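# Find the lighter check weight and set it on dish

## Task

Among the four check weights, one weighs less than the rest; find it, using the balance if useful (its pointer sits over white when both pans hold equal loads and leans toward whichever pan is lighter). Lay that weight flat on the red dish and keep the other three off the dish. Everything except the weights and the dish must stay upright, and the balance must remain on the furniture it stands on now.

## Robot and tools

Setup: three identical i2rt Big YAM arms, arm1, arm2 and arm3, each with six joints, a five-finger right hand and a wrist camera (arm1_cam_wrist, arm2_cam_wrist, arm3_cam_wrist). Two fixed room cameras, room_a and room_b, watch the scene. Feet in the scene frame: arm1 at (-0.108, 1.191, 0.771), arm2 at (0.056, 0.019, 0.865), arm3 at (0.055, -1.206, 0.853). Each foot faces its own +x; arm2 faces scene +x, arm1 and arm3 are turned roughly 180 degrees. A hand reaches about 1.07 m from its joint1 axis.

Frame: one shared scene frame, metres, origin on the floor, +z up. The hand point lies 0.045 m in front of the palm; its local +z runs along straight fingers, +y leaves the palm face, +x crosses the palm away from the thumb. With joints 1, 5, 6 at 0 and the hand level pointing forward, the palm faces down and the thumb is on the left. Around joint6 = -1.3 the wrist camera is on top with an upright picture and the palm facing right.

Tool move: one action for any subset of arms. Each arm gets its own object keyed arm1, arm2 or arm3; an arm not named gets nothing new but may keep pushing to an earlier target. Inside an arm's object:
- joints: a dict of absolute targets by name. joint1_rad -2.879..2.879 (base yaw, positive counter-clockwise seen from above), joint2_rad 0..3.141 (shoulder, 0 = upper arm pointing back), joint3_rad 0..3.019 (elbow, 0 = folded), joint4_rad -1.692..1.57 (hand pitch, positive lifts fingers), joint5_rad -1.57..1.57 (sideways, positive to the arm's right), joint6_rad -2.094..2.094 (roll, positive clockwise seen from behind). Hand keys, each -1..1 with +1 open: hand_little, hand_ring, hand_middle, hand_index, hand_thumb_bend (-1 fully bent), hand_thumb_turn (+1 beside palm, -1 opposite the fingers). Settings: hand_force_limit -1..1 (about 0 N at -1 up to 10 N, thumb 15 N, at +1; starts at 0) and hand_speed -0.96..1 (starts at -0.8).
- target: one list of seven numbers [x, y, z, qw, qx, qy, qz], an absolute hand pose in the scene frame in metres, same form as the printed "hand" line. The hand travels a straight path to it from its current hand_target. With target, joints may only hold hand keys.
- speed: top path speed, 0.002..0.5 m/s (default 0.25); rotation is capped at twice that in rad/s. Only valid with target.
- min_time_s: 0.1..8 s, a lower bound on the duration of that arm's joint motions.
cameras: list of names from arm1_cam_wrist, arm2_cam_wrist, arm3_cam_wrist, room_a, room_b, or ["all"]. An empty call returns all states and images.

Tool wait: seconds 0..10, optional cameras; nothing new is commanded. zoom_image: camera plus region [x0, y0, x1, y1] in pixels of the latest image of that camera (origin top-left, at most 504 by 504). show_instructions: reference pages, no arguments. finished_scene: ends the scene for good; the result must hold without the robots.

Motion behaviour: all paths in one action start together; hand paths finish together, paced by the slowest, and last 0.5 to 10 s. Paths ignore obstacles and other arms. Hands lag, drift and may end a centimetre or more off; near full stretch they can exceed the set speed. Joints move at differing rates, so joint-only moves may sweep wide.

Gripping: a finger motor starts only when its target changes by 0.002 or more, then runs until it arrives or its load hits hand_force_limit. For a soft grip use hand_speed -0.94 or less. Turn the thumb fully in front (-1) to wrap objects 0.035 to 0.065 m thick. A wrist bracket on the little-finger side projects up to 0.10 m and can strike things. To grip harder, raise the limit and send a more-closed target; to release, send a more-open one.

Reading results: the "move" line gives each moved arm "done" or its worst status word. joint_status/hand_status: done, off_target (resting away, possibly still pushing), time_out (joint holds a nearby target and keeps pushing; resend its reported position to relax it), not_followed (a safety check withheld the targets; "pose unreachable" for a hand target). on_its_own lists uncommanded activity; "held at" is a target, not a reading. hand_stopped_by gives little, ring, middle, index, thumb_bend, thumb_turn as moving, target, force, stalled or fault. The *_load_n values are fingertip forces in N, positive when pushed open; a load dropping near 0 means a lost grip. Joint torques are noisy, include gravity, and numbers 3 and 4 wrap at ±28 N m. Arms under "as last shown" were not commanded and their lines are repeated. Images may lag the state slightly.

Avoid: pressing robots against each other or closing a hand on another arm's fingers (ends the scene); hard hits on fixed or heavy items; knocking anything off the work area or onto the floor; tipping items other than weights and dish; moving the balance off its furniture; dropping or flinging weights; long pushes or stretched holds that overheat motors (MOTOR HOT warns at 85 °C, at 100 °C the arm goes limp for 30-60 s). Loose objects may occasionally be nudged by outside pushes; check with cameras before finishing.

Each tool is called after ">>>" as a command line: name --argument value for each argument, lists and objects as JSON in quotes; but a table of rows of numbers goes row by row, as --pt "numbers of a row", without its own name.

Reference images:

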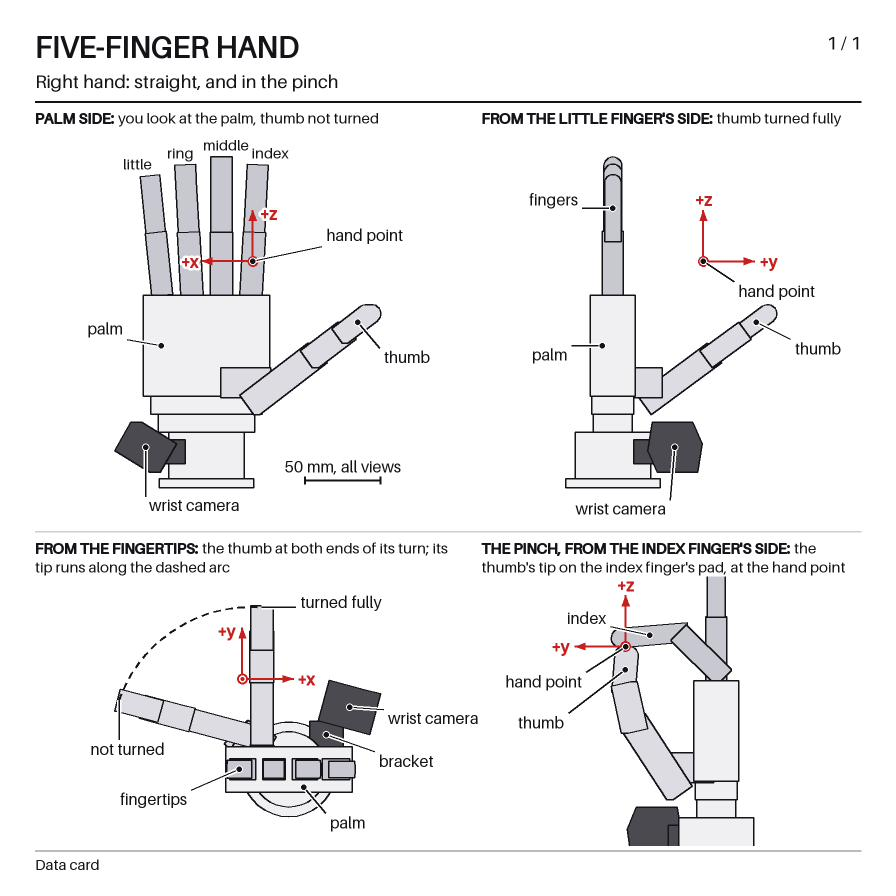

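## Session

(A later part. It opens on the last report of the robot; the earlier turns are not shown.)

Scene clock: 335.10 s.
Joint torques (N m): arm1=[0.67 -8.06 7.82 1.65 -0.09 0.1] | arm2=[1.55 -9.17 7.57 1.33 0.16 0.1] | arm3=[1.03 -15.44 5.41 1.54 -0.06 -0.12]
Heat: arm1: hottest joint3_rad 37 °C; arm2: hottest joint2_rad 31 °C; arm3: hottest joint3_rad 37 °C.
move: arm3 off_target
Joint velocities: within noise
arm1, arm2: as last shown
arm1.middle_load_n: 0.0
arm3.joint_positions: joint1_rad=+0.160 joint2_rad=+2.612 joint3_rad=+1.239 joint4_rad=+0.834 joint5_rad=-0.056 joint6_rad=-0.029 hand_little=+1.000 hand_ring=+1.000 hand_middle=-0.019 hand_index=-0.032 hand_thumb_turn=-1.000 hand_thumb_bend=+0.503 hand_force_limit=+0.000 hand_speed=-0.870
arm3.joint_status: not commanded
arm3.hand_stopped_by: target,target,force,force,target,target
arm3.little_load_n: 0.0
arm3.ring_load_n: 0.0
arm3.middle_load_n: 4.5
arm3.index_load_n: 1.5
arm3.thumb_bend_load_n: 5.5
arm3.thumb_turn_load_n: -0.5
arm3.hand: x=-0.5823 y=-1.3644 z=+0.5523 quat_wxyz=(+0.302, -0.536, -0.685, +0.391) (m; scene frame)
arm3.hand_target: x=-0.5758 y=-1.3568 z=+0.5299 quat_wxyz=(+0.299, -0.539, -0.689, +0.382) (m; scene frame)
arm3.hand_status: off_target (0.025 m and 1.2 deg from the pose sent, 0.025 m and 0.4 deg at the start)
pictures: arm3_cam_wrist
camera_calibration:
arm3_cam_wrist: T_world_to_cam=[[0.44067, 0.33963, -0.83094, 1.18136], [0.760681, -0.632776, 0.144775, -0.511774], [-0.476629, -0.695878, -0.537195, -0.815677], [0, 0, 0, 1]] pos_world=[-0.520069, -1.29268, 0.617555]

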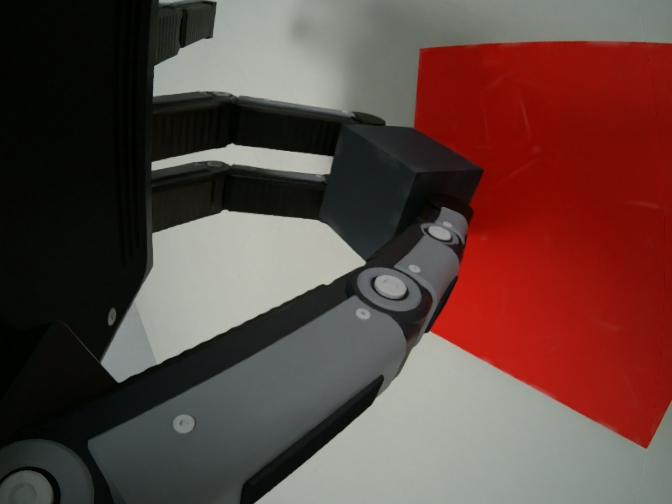

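>>> move --arm3 '{"target": [-0.562, -1.345, 0.61, 0.2988, -0.5390, -0.6887, 0.3818], "speed": 0.12}' --cameras '["arm3_cam_wrist"]'

Scene clock: 338.57 s.
Joint torques (N m): arm1=[0.73 -8.41 7.87 1.57 -0.09 0.05] | arm2=[1.55 -9.23 7.58 1.32 0.17 0.1] | arm3=[1.2 -18.32 3.78 1.14 -0.12 -0.09]
Heat: arm1: hottest joint3_rad 37 °C; arm2: hottest joint2_rad 31 °C; arm3: hottest joint3_rad 36 °C.
move: arm3 done
Joint velocities: within noise
arm1, arm2: as last shown
arm1.index_load_n: -0.5
arm1.thumb_turn_load_n: -0.5
arm2.ring_load_n: 0.5
arm3.joint_positions: joint1_rad=+0.141 joint2_rad=+2.446 joint3_rad=+1.090 joint4_rad=+0.795 joint5_rad=-0.069 joint6_rad=-0.041 hand_little=+1.000 hand_ring=+1.000 hand_middle=-0.019 hand_index=-0.032 hand_thumb_turn=-1.000 hand_thumb_bend=+0.503 hand_force_limit=+0.000 hand_speed=-0.870
arm3.joint_status: not commanded
arm3.hand_stopped_by: target,target,force,force,target,target
arm3.little_load_n: 0.0
arm3.ring_load_n: 0.0
arm3.middle_load_n: 5.5
arm3.index_load_n: 1.5
arm3.thumb_bend_load_n: 6.0
arm3.thumb_turn_load_n: -0.5
arm3.hand: x=-0.5596 y=-1.3497 z=+0.6066 quat_wxyz=(+0.296, -0.540, -0.689, +0.383) (m; scene frame)
arm3.hand_target: x=-0.5620 y=-1.3450 z=+0.6100 quat_wxyz=(+0.299, -0.539, -0.689, +0.382) (m; scene frame)
arm3.hand_status: done (0.006 m and 0.3 deg from the pose sent, 0.064 m and 1.3 deg at the start)
pictures: arm3_cam_wrist
camera_calibration:
arm3_cam_wrist: T_world_to_cam=[[0.458751, 0.344647, -0.819003, 1.22111], [0.756351, -0.635206, 0.156355, -0.540273], [-0.466349, -0.691181, -0.552075, -0.744151], [0, 0, 0, 1]] pos_world=[-0.498584, -1.27838, 0.673739]

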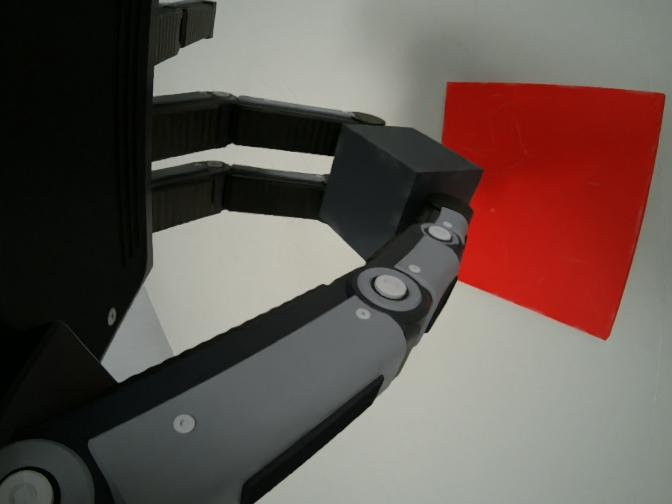

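>>> move --arm3 '{"target": [-0.563, -1.347, 0.575, 0.2988, -0.5390, -0.6887, 0.3818], "speed": 0.1}' --cameras '["arm3_cam_wrist"]'

Scene clock: 341.67 s.
Joint torques (N m): arm1=[1.03 -8.18 7.86 1.69 -0.09 0.04] | arm2=[1.61 -9.17 7.57 1.37 0.15 0.1] | arm3=[1.44 -17.55 5.2 2.04 -0.03 -0.08]
Heat: arm1: hottest joint3_rad 37 °C; arm2: hottest joint2_rad 31 °C; arm3: hottest joint3_rad 36 °C.
move: arm3 off_target
Joint velocities: within noise
arm1, arm2: as last shown
arm1.index_load_n: 0.0
arm1.thumb_turn_load_n: 0.0
arm2.ring_load_n: 0.0
arm2.index_load_n: -0.5
arm3.joint_positions: joint1_rad=+0.141 joint2_rad=+2.522 joint3_rad=+1.119 joint4_rad=+0.811 joint5_rad=-0.069 joint6_rad=-0.041 hand_little=+1.000 hand_ring=+1.000 hand_middle=-0.019 hand_index=-0.032 hand_thumb_turn=-1.000 hand_thumb_bend=+0.503 hand_force_limit=+0.000 hand_speed=-0.870
arm3.joint_status: not commanded
arm3.hand_stopped_by: target,target,force,force,target,target
arm3.little_load_n: 0.0
arm3.ring_load_n: -0.5
arm3.middle_load_n: 5.5
arm3.index_load_n: 1.5
arm3.thumb_bend_load_n: 6.0
arm3.thumb_turn_load_n: 0.0
arm3.hand: x=-0.5497 y=-1.3481 z=+0.5715 quat_wxyz=(+0.287, -0.545, -0.694, +0.373) (m; scene frame)
arm3.hand_target: x=-0.5627 y=-1.3469 z=+0.5754 quat_wxyz=(+0.299, -0.539, -0.689, +0.382) (m; scene frame)
arm3.hand_status: off_target (0.014 m and 1.9 deg from the pose sent, 0.032 m and 0.3 deg at the start)
pictures: arm3_cam_wrist
camera_calibration:
arm3_cam_wrist: T_world_to_cam=[[0.483189, 0.348703, -0.803078, 1.19714], [0.751401, -0.635952, 0.175961, -0.556196], [-0.449361, -0.688456, -0.5693, -0.735013], [0, 0, 0, 1]] pos_world=[-0.490802, -1.27718, 0.640819]

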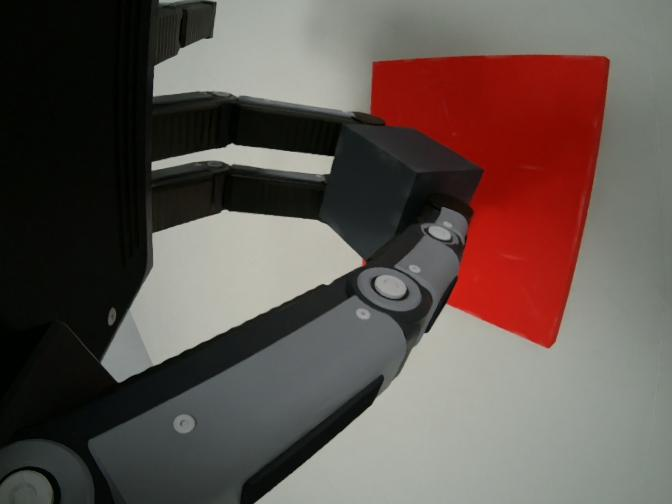

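>>> move --arm3 '{"target": [-0.565, -1.350, 0.557, 0.2988, -0.5390, -0.6887, 0.3818], "speed": 0.06}' --cameras '[]'

>>> move --arm3 '{"target": [-0.564, -1.350, 0.546, 0.2988, -0.5390, -0.6887, 0.3818], "speed": 0.04}' --cameras '["arm3_cam_wrist"]'

Scene clock: 343.90 s.
Joint torques (N m): arm1=[0.26 -8.12 7.92 1.72 -0.07 0.06] | arm2=[1.44 -9.17 7.58 1.31 0.15 0.11] | arm3=[1.9 -17.2 5.23 2.1 0.08 -0.06]
Heat: arm1: hottest joint3_rad 37 °C; arm2: hottest joint2_rad 31 °C; arm3: hottest joint3_rad 36 °C.
move: arm3 off_target
Joint velocities: within noise
arm1: as last shown
arm1.ring_load_n: -0.5
arm1.thumb_turn_load_n: 0.5
arm2.joint_positions: joint1_rad=+0.196 joint2_rad=+1.454 joint3_rad=+1.115 joint4_rad=+0.004 joint5_rad=+0.475 joint6_rad=+0.331 hand_little=+1.000 hand_ring=+1.000 hand_middle=+1.000 hand_index=+1.000 hand_thumb_turn=-1.000 hand_thumb_bend=+0.500 hand_force_limit=+0.000 hand_speed=+0.000
arm2.joint_status: not commanded
arm2.hand_stopped_by: target,target,target,target,target,target
arm2.little_load_n: 0.0
arm2.ring_load_n: 0.0
arm2.middle_load_n: 0.0
arm2.index_load_n: 0.0
arm2.thumb_bend_load_n: 0.0
arm2.thumb_turn_load_n: 0.0
arm2.hand: x=+0.6971 y=+0.1202 z=+1.1117 quat_wxyz=(-0.396, +0.432, -0.682, +0.438) (m; scene frame)
arm2.hand_target: x=+0.6972 y=+0.1235 z=+1.1161 quat_wxyz=(-0.401, +0.429, -0.683, +0.435) (m; scene frame)
arm2.hand_status: not commanded
arm3.joint_positions: joint1_rad=+0.141 joint2_rad=+2.567 joint3_rad=+1.153 joint4_rad=+0.823 joint5_rad=-0.068 joint6_rad=-0.041 hand_little=+1.000 hand_ring=+1.000 hand_middle=-0.019 hand_index=-0.032 hand_thumb_turn=-1.000 hand_thumb_bend=+0.503 hand_force_limit=+0.000 hand_speed=-0.870
arm3.joint_status: not commanded
arm3.hand_stopped_by: target,target,force,force,target,target
arm3.little_load_n: 0.0
arm3.ring_load_n: 0.0
arm3.middle_load_n: 5.5
arm3.index_load_n: 2.0
arm3.thumb_bend_load_n: 6.0
arm3.thumb_turn_load_n: -0.5
arm3.hand: x=-0.5533 y=-1.3486 z=+0.5557 quat_wxyz=(+0.288, -0.545, -0.694, +0.373) (m; scene frame)
arm3.hand_target: x=-0.5645 y=-1.3499 z=+0.5573 quat_wxyz=(+0.299, -0.539, -0.689, +0.382) (m; scene frame)
arm3.hand_status: off_target (0.012 m and 1.8 deg from the pose sent, 0.021 m and 1.9 deg at the start)
pictures: none
No camera images: "cameras" was empty.

Scene clock: 344.87 s.
Joint torques (N m): arm1=[0.97 -8 7.75 1.69 -0.07 0.05] | arm2=[1.49 -9.23 7.62 1.35 0.16 0.1] | arm3=[2.2 -16.44 5.11 1.91 0.07 -0.05]
Heat: arm1: hottest joint3_rad 37 °C; arm2: hottest joint2_rad 31 °C; arm3: hottest joint3_rad 36 °C.
move: arm3 done
Joint velocities: within noise
arm1, arm2: as last shown
arm1.ring_load_n: 0.0
arm1.thumb_turn_load_n: 0.0
arm2.index_load_n: -0.5
arm3.joint_positions: joint1_rad=+0.141 joint2_rad=+2.585 joint3_rad=+1.170 joint4_rad=+0.841 joint5_rad=-0.067 joint6_rad=-0.041 hand_little=+1.000 hand_ring=+1.000 hand_middle=-0.019 hand_index=-0.032 hand_thumb_turn=-1.000 hand_thumb_bend=+0.503 hand_force_limit=+0.000 hand_speed=-0.870
arm3.joint_status: not commanded
arm3.hand_stopped_by: target,target,force,force,target,target
arm3.little_load_n: 0.0
arm3.ring_load_n: 0.0
arm3.middle_load_n: 5.0
arm3.index_load_n: 1.5
arm3.thumb_bend_load_n: 6.0
arm3.thumb_turn_load_n: -0.5
arm3.hand: x=-0.5586 y=-1.3494 z=+0.5522 quat_wxyz=(+0.293, -0.542, -0.691, +0.378) (m; scene frame)
arm3.hand_target: x=-0.5636 y=-1.3499 z=+0.5461 quat_wxyz=(+0.299, -0.539, -0.689, +0.382) (m; scene frame)
arm3.hand_status: done (0.008 m and 0.9 deg from the pose sent, 0.014 m and 1.8 deg at the start)
pictures: arm3_cam_wrist
camera_calibration:
arm3_cam_wrist: T_world_to_cam=[[0.468925, 0.346305, -0.812516, 1.18032], [0.753659, -0.636569, 0.163643, -0.539731], [-0.460552, -0.689096, -0.559499, -0.763398], [0, 0, 0, 1]] pos_world=[-0.498292, -1.27838, 0.620231]

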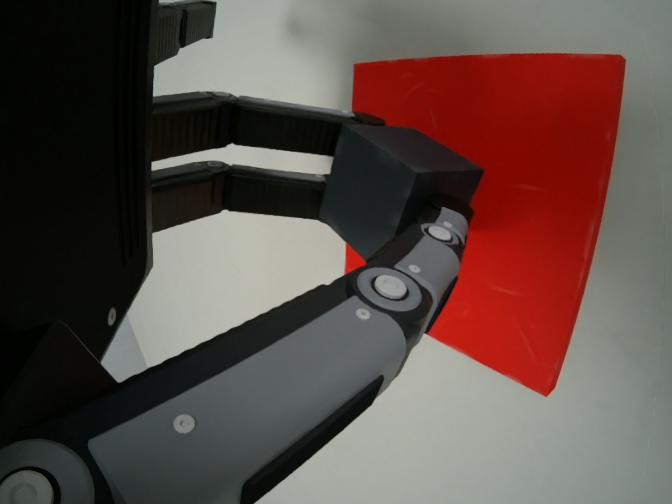

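>>> move --arm3 '{"joints": {"hand_index": 0.5, "hand_middle": 0.5, "hand_speed": -0.7}}' --cameras '["arm3_cam_wrist"]'

>>> zoom_image --camera "arm3_cam_wrist" --region '[240, 40, 640, 400]'

Scene clock: 346.40 s.
Joint torques (N m): arm1=[0.62 -8.76 7.83 1.72 -0.05 0.08] | arm2=[1.44 -9.11 7.58 1.33 0.15 0.09] | arm3=[2.08 -16.38 4.97 1.94 0.08 -0.05]
Heat: arm1: hottest joint3_rad 37 °C; arm2: hottest joint2_rad 31 °C; arm3: hottest joint3_rad 36 °C.
move: arm3 done
Joint velocities: within noise
arm1.joint_positions: joint1_rad=+0.509 joint2_rad=+1.260 joint3_rad=+0.779 joint4_rad=-0.010 joint5_rad=-0.070 joint6_rad=-0.037 hand_little=+1.000 hand_ring=+1.000 hand_middle=+1.000 hand_index=+1.000 hand_thumb_turn=-1.000 hand_thumb_bend=+0.500 hand_force_limit=+0.000 hand_speed=+0.000
arm1.joint_status: not commanded
arm1.hand_stopped_by: target,target,target,target,target,target
arm1.little_load_n: 0.0
arm1.ring_load_n: 0.0
arm1.middle_load_n: 0.0
arm1.index_load_n: 0.0
arm1.thumb_bend_load_n: 0.0
arm1.thumb_turn_load_n: 0.0
arm1.hand: x=-0.5004 y=+0.8548 z=+0.9273 quat_wxyz=(+0.217, -0.359, -0.778, +0.468) (m; scene frame)
arm1.hand_target: x=-0.4990 y=+0.8613 z=+0.9211 quat_wxyz=(+0.215, -0.365, -0.780, +0.461) (m; scene frame)
arm1.hand_status: not commanded
arm2: as last shown
arm2.index_load_n: 0.0
arm3.joint_positions: joint1_rad=+0.141 joint2_rad=+2.586 joint3_rad=+1.172 joint4_rad=+0.841 joint5_rad=-0.067 joint6_rad=-0.041 hand_little=+1.000 hand_ring=+1.000 hand_middle=+0.500 hand_index=+0.500 hand_thumb_turn=-1.000 hand_thumb_bend=+0.500 hand_force_limit=+0.000 hand_speed=-0.700
arm3.joint_status: all done
arm3.hand_stopped_by: target,target,target,target,target,target
arm3.little_load_n: 0.0
arm3.ring_load_n: 0.0
arm3.middle_load_n: 0.0
arm3.index_load_n: 0.0
arm3.thumb_bend_load_n: 0.5
arm3.thumb_turn_load_n: 0.0
arm3.hand: x=-0.5592 y=-1.3495 z=+0.5521 quat_wxyz=(+0.294, -0.542, -0.690, +0.379) (m; scene frame)
arm3.hand_target: x=-0.5636 y=-1.3499 z=+0.5461 quat_wxyz=(+0.299, -0.539, -0.689, +0.382) (m; scene frame)
arm3.hand_status: not commanded
pictures: arm3_cam_wrist
camera_calibration:
arm3_cam_wrist: T_world_to_cam=[[0.468047, 0.346199, -0.813067, 1.18032], [0.753847, -0.636529, 0.162926, -0.538738], [-0.461136, -0.689185, -0.558907, -0.764571], [0, 0, 0, 1]] pos_world=[-0.498891, -1.27848, 0.620132]

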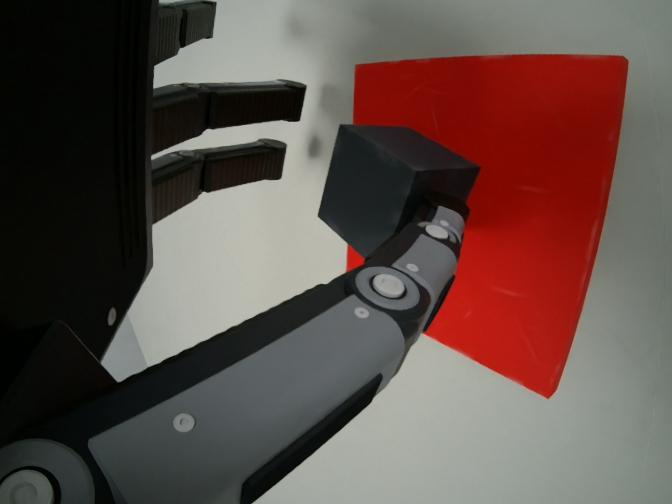

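Scaled by 1.260 from the camera's 672x504 image, which has a finer 960x720 frame.

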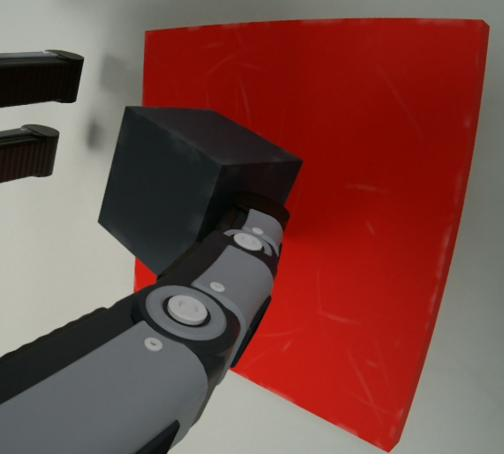

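Retreat the hand back and up, opening fully.

>>> move --arm3 '{"target": [-0.520, -1.340, 0.66, 0.2988, -0.5390, -0.6887, 0.3818], "speed": 0.15, "joints": {"hand_index": 1, "hand_middle": 1, "hand_speed": 0}}' --cameras '["all"]'

>>> zoom_image --camera "arm3_cam_wrist" --region '[340, 20, 672, 340]'

>>> zoom_image --camera "room_b" --region '[260, 230, 380, 320]'

Scene clock: 348.50 s.
Joint torques (N m): arm1=[0.79 -7.94 7.8 1.69 -0.07 0.04] | arm2=[1.44 -9.35 7.58 1.33 0.15 0.11] | arm3=[1.55 -16.97 3.3 1.07 -0.07 -0.06]
Heat: arm1: hottest joint3_rad 37 °C; arm2: hottest joint2_rad 31 °C; arm3: hottest joint3_rad 35 °C.
move: arm3 done
Joint velocities: within noise
arm1, arm2: as last shown
arm1.ring_load_n: -0.5
arm3.joint_positions: joint1_rad=+0.141 joint2_rad=+2.282 joint3_rad=+0.913 joint4_rad=+0.817 joint5_rad=-0.067 joint6_rad=-0.041 hand_little=+1.000 hand_ring=+1.000 hand_middle=+1.000 hand_index=+1.000 hand_thumb_turn=-1.000 hand_thumb_bend=+0.500 hand_force_limit=+0.000 hand_speed=+0.000
arm3.joint_status: all done
arm3.hand_stopped_by: target,target,target,target,target,target
arm3.little_load_n: 0.0
arm3.ring_load_n: 0.0
arm3.middle_load_n: 0.0
arm3.index_load_n: 0.0
arm3.thumb_bend_load_n: 0.0
arm3.thumb_turn_load_n: 0.0
arm3.hand: x=-0.5220 y=-1.3430 z=+0.6599 quat_wxyz=(+0.300, -0.538, -0.687, +0.386) (m; scene frame)
arm3.hand_target: x=-0.5201 y=-1.3401 z=+0.6601 quat_wxyz=(+0.299, -0.539, -0.689, +0.382) (m; scene frame)
arm3.hand_status: done (0.004 m and 0.5 deg from the pose sent, 0.115 m and 0.8 deg at the start)
pictures: arm1_cam_wrist, arm2_cam_wrist, arm3_cam_wrist, room_a, room_b
camera_calibration:
arm1_cam_wrist: T_world_to_cam=[[0.122956, 0.489198, -0.863463, 0.449432], [0.958987, -0.282476, -0.0234795, 0.74567], [-0.255393, -0.825162, -0.503866, 1.15782], [0, 0, 0, 1]] pos_world=[-0.474648, 0.946165, 0.988963]
arm2_cam_wrist: T_world_to_cam=[[-0.313911, -0.0624853, -0.947394, 1.27613], [-0.237141, 0.971367, 0.0145084, 0.0407178], [0.919361, 0.229221, -0.31974, -0.198253], [0, 0, 0, 1]] pos_world=[0.592512, 0.085631, 1.14502]
arm3_cam_wrist: T_world_to_cam=[[0.450761, 0.343309, -0.823986, 1.24259], [0.757101, -0.63604, 0.14917, -0.568773], [-0.472876, -0.691081, -0.546621, -0.69952], [0, 0, 0, 1]] pos_world=[-0.460278, -1.27178, 0.726346]

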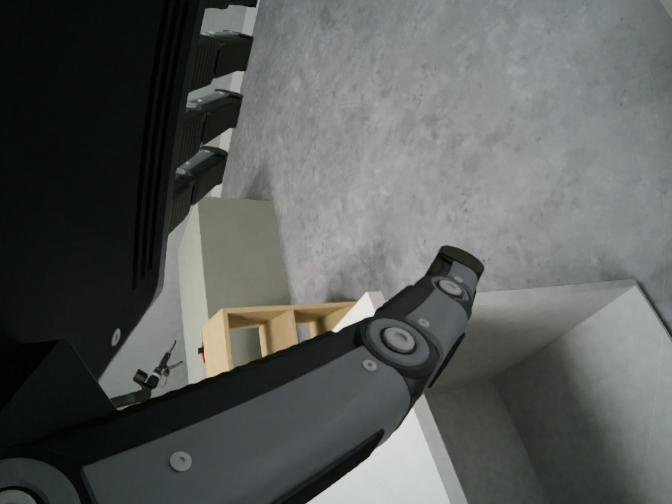

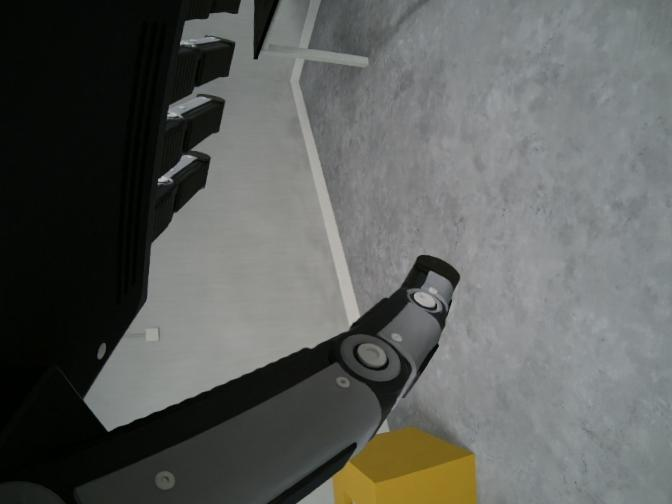

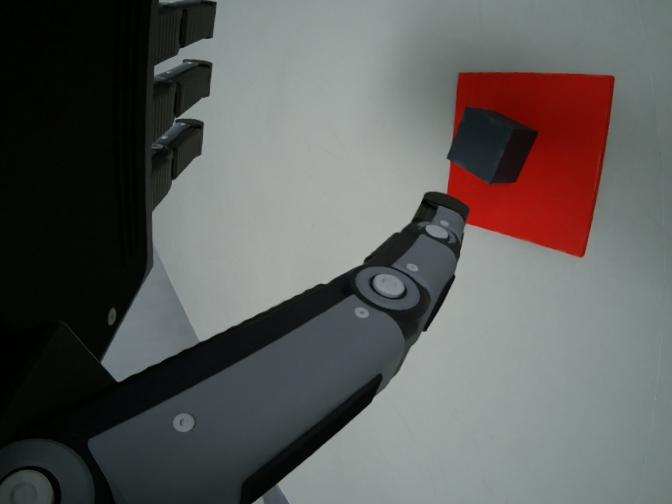

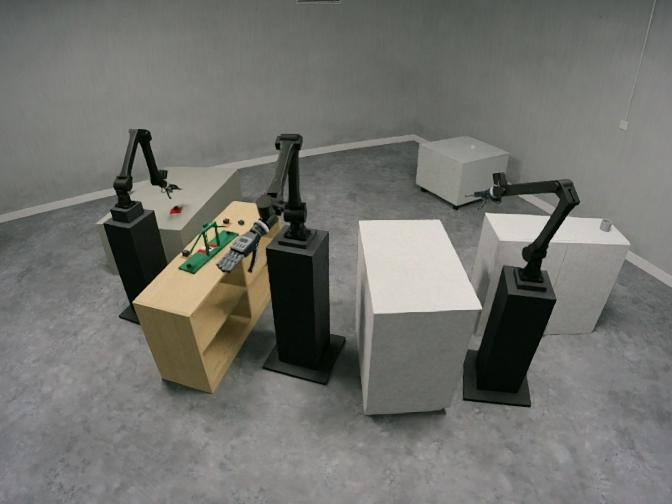

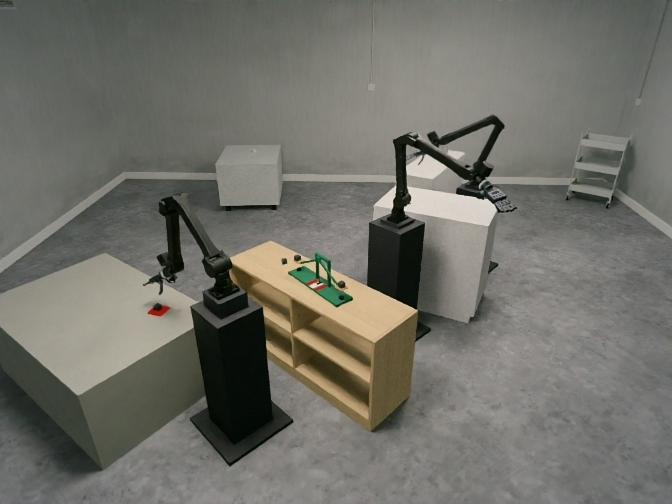

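Scaled by 1.518 from the camera's 672x504 image, which has a finer 960x720 frame.

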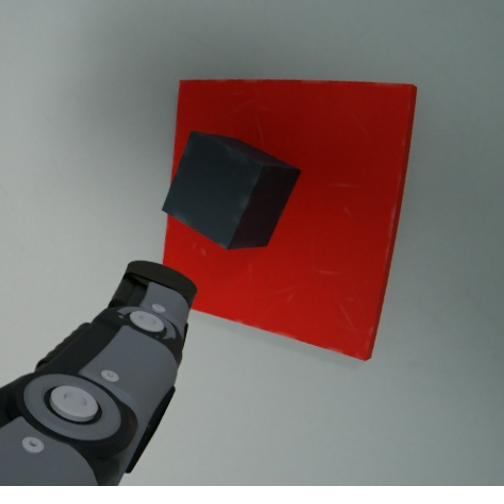

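Scaled by 4.200 from the camera's 672x504 image, which has a finer 960x720 frame.

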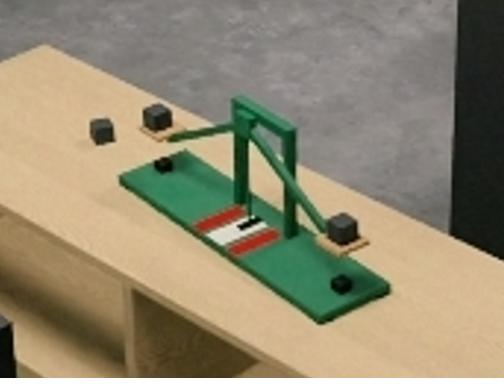

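>>> finished_scene

The scene is finished: the task was done.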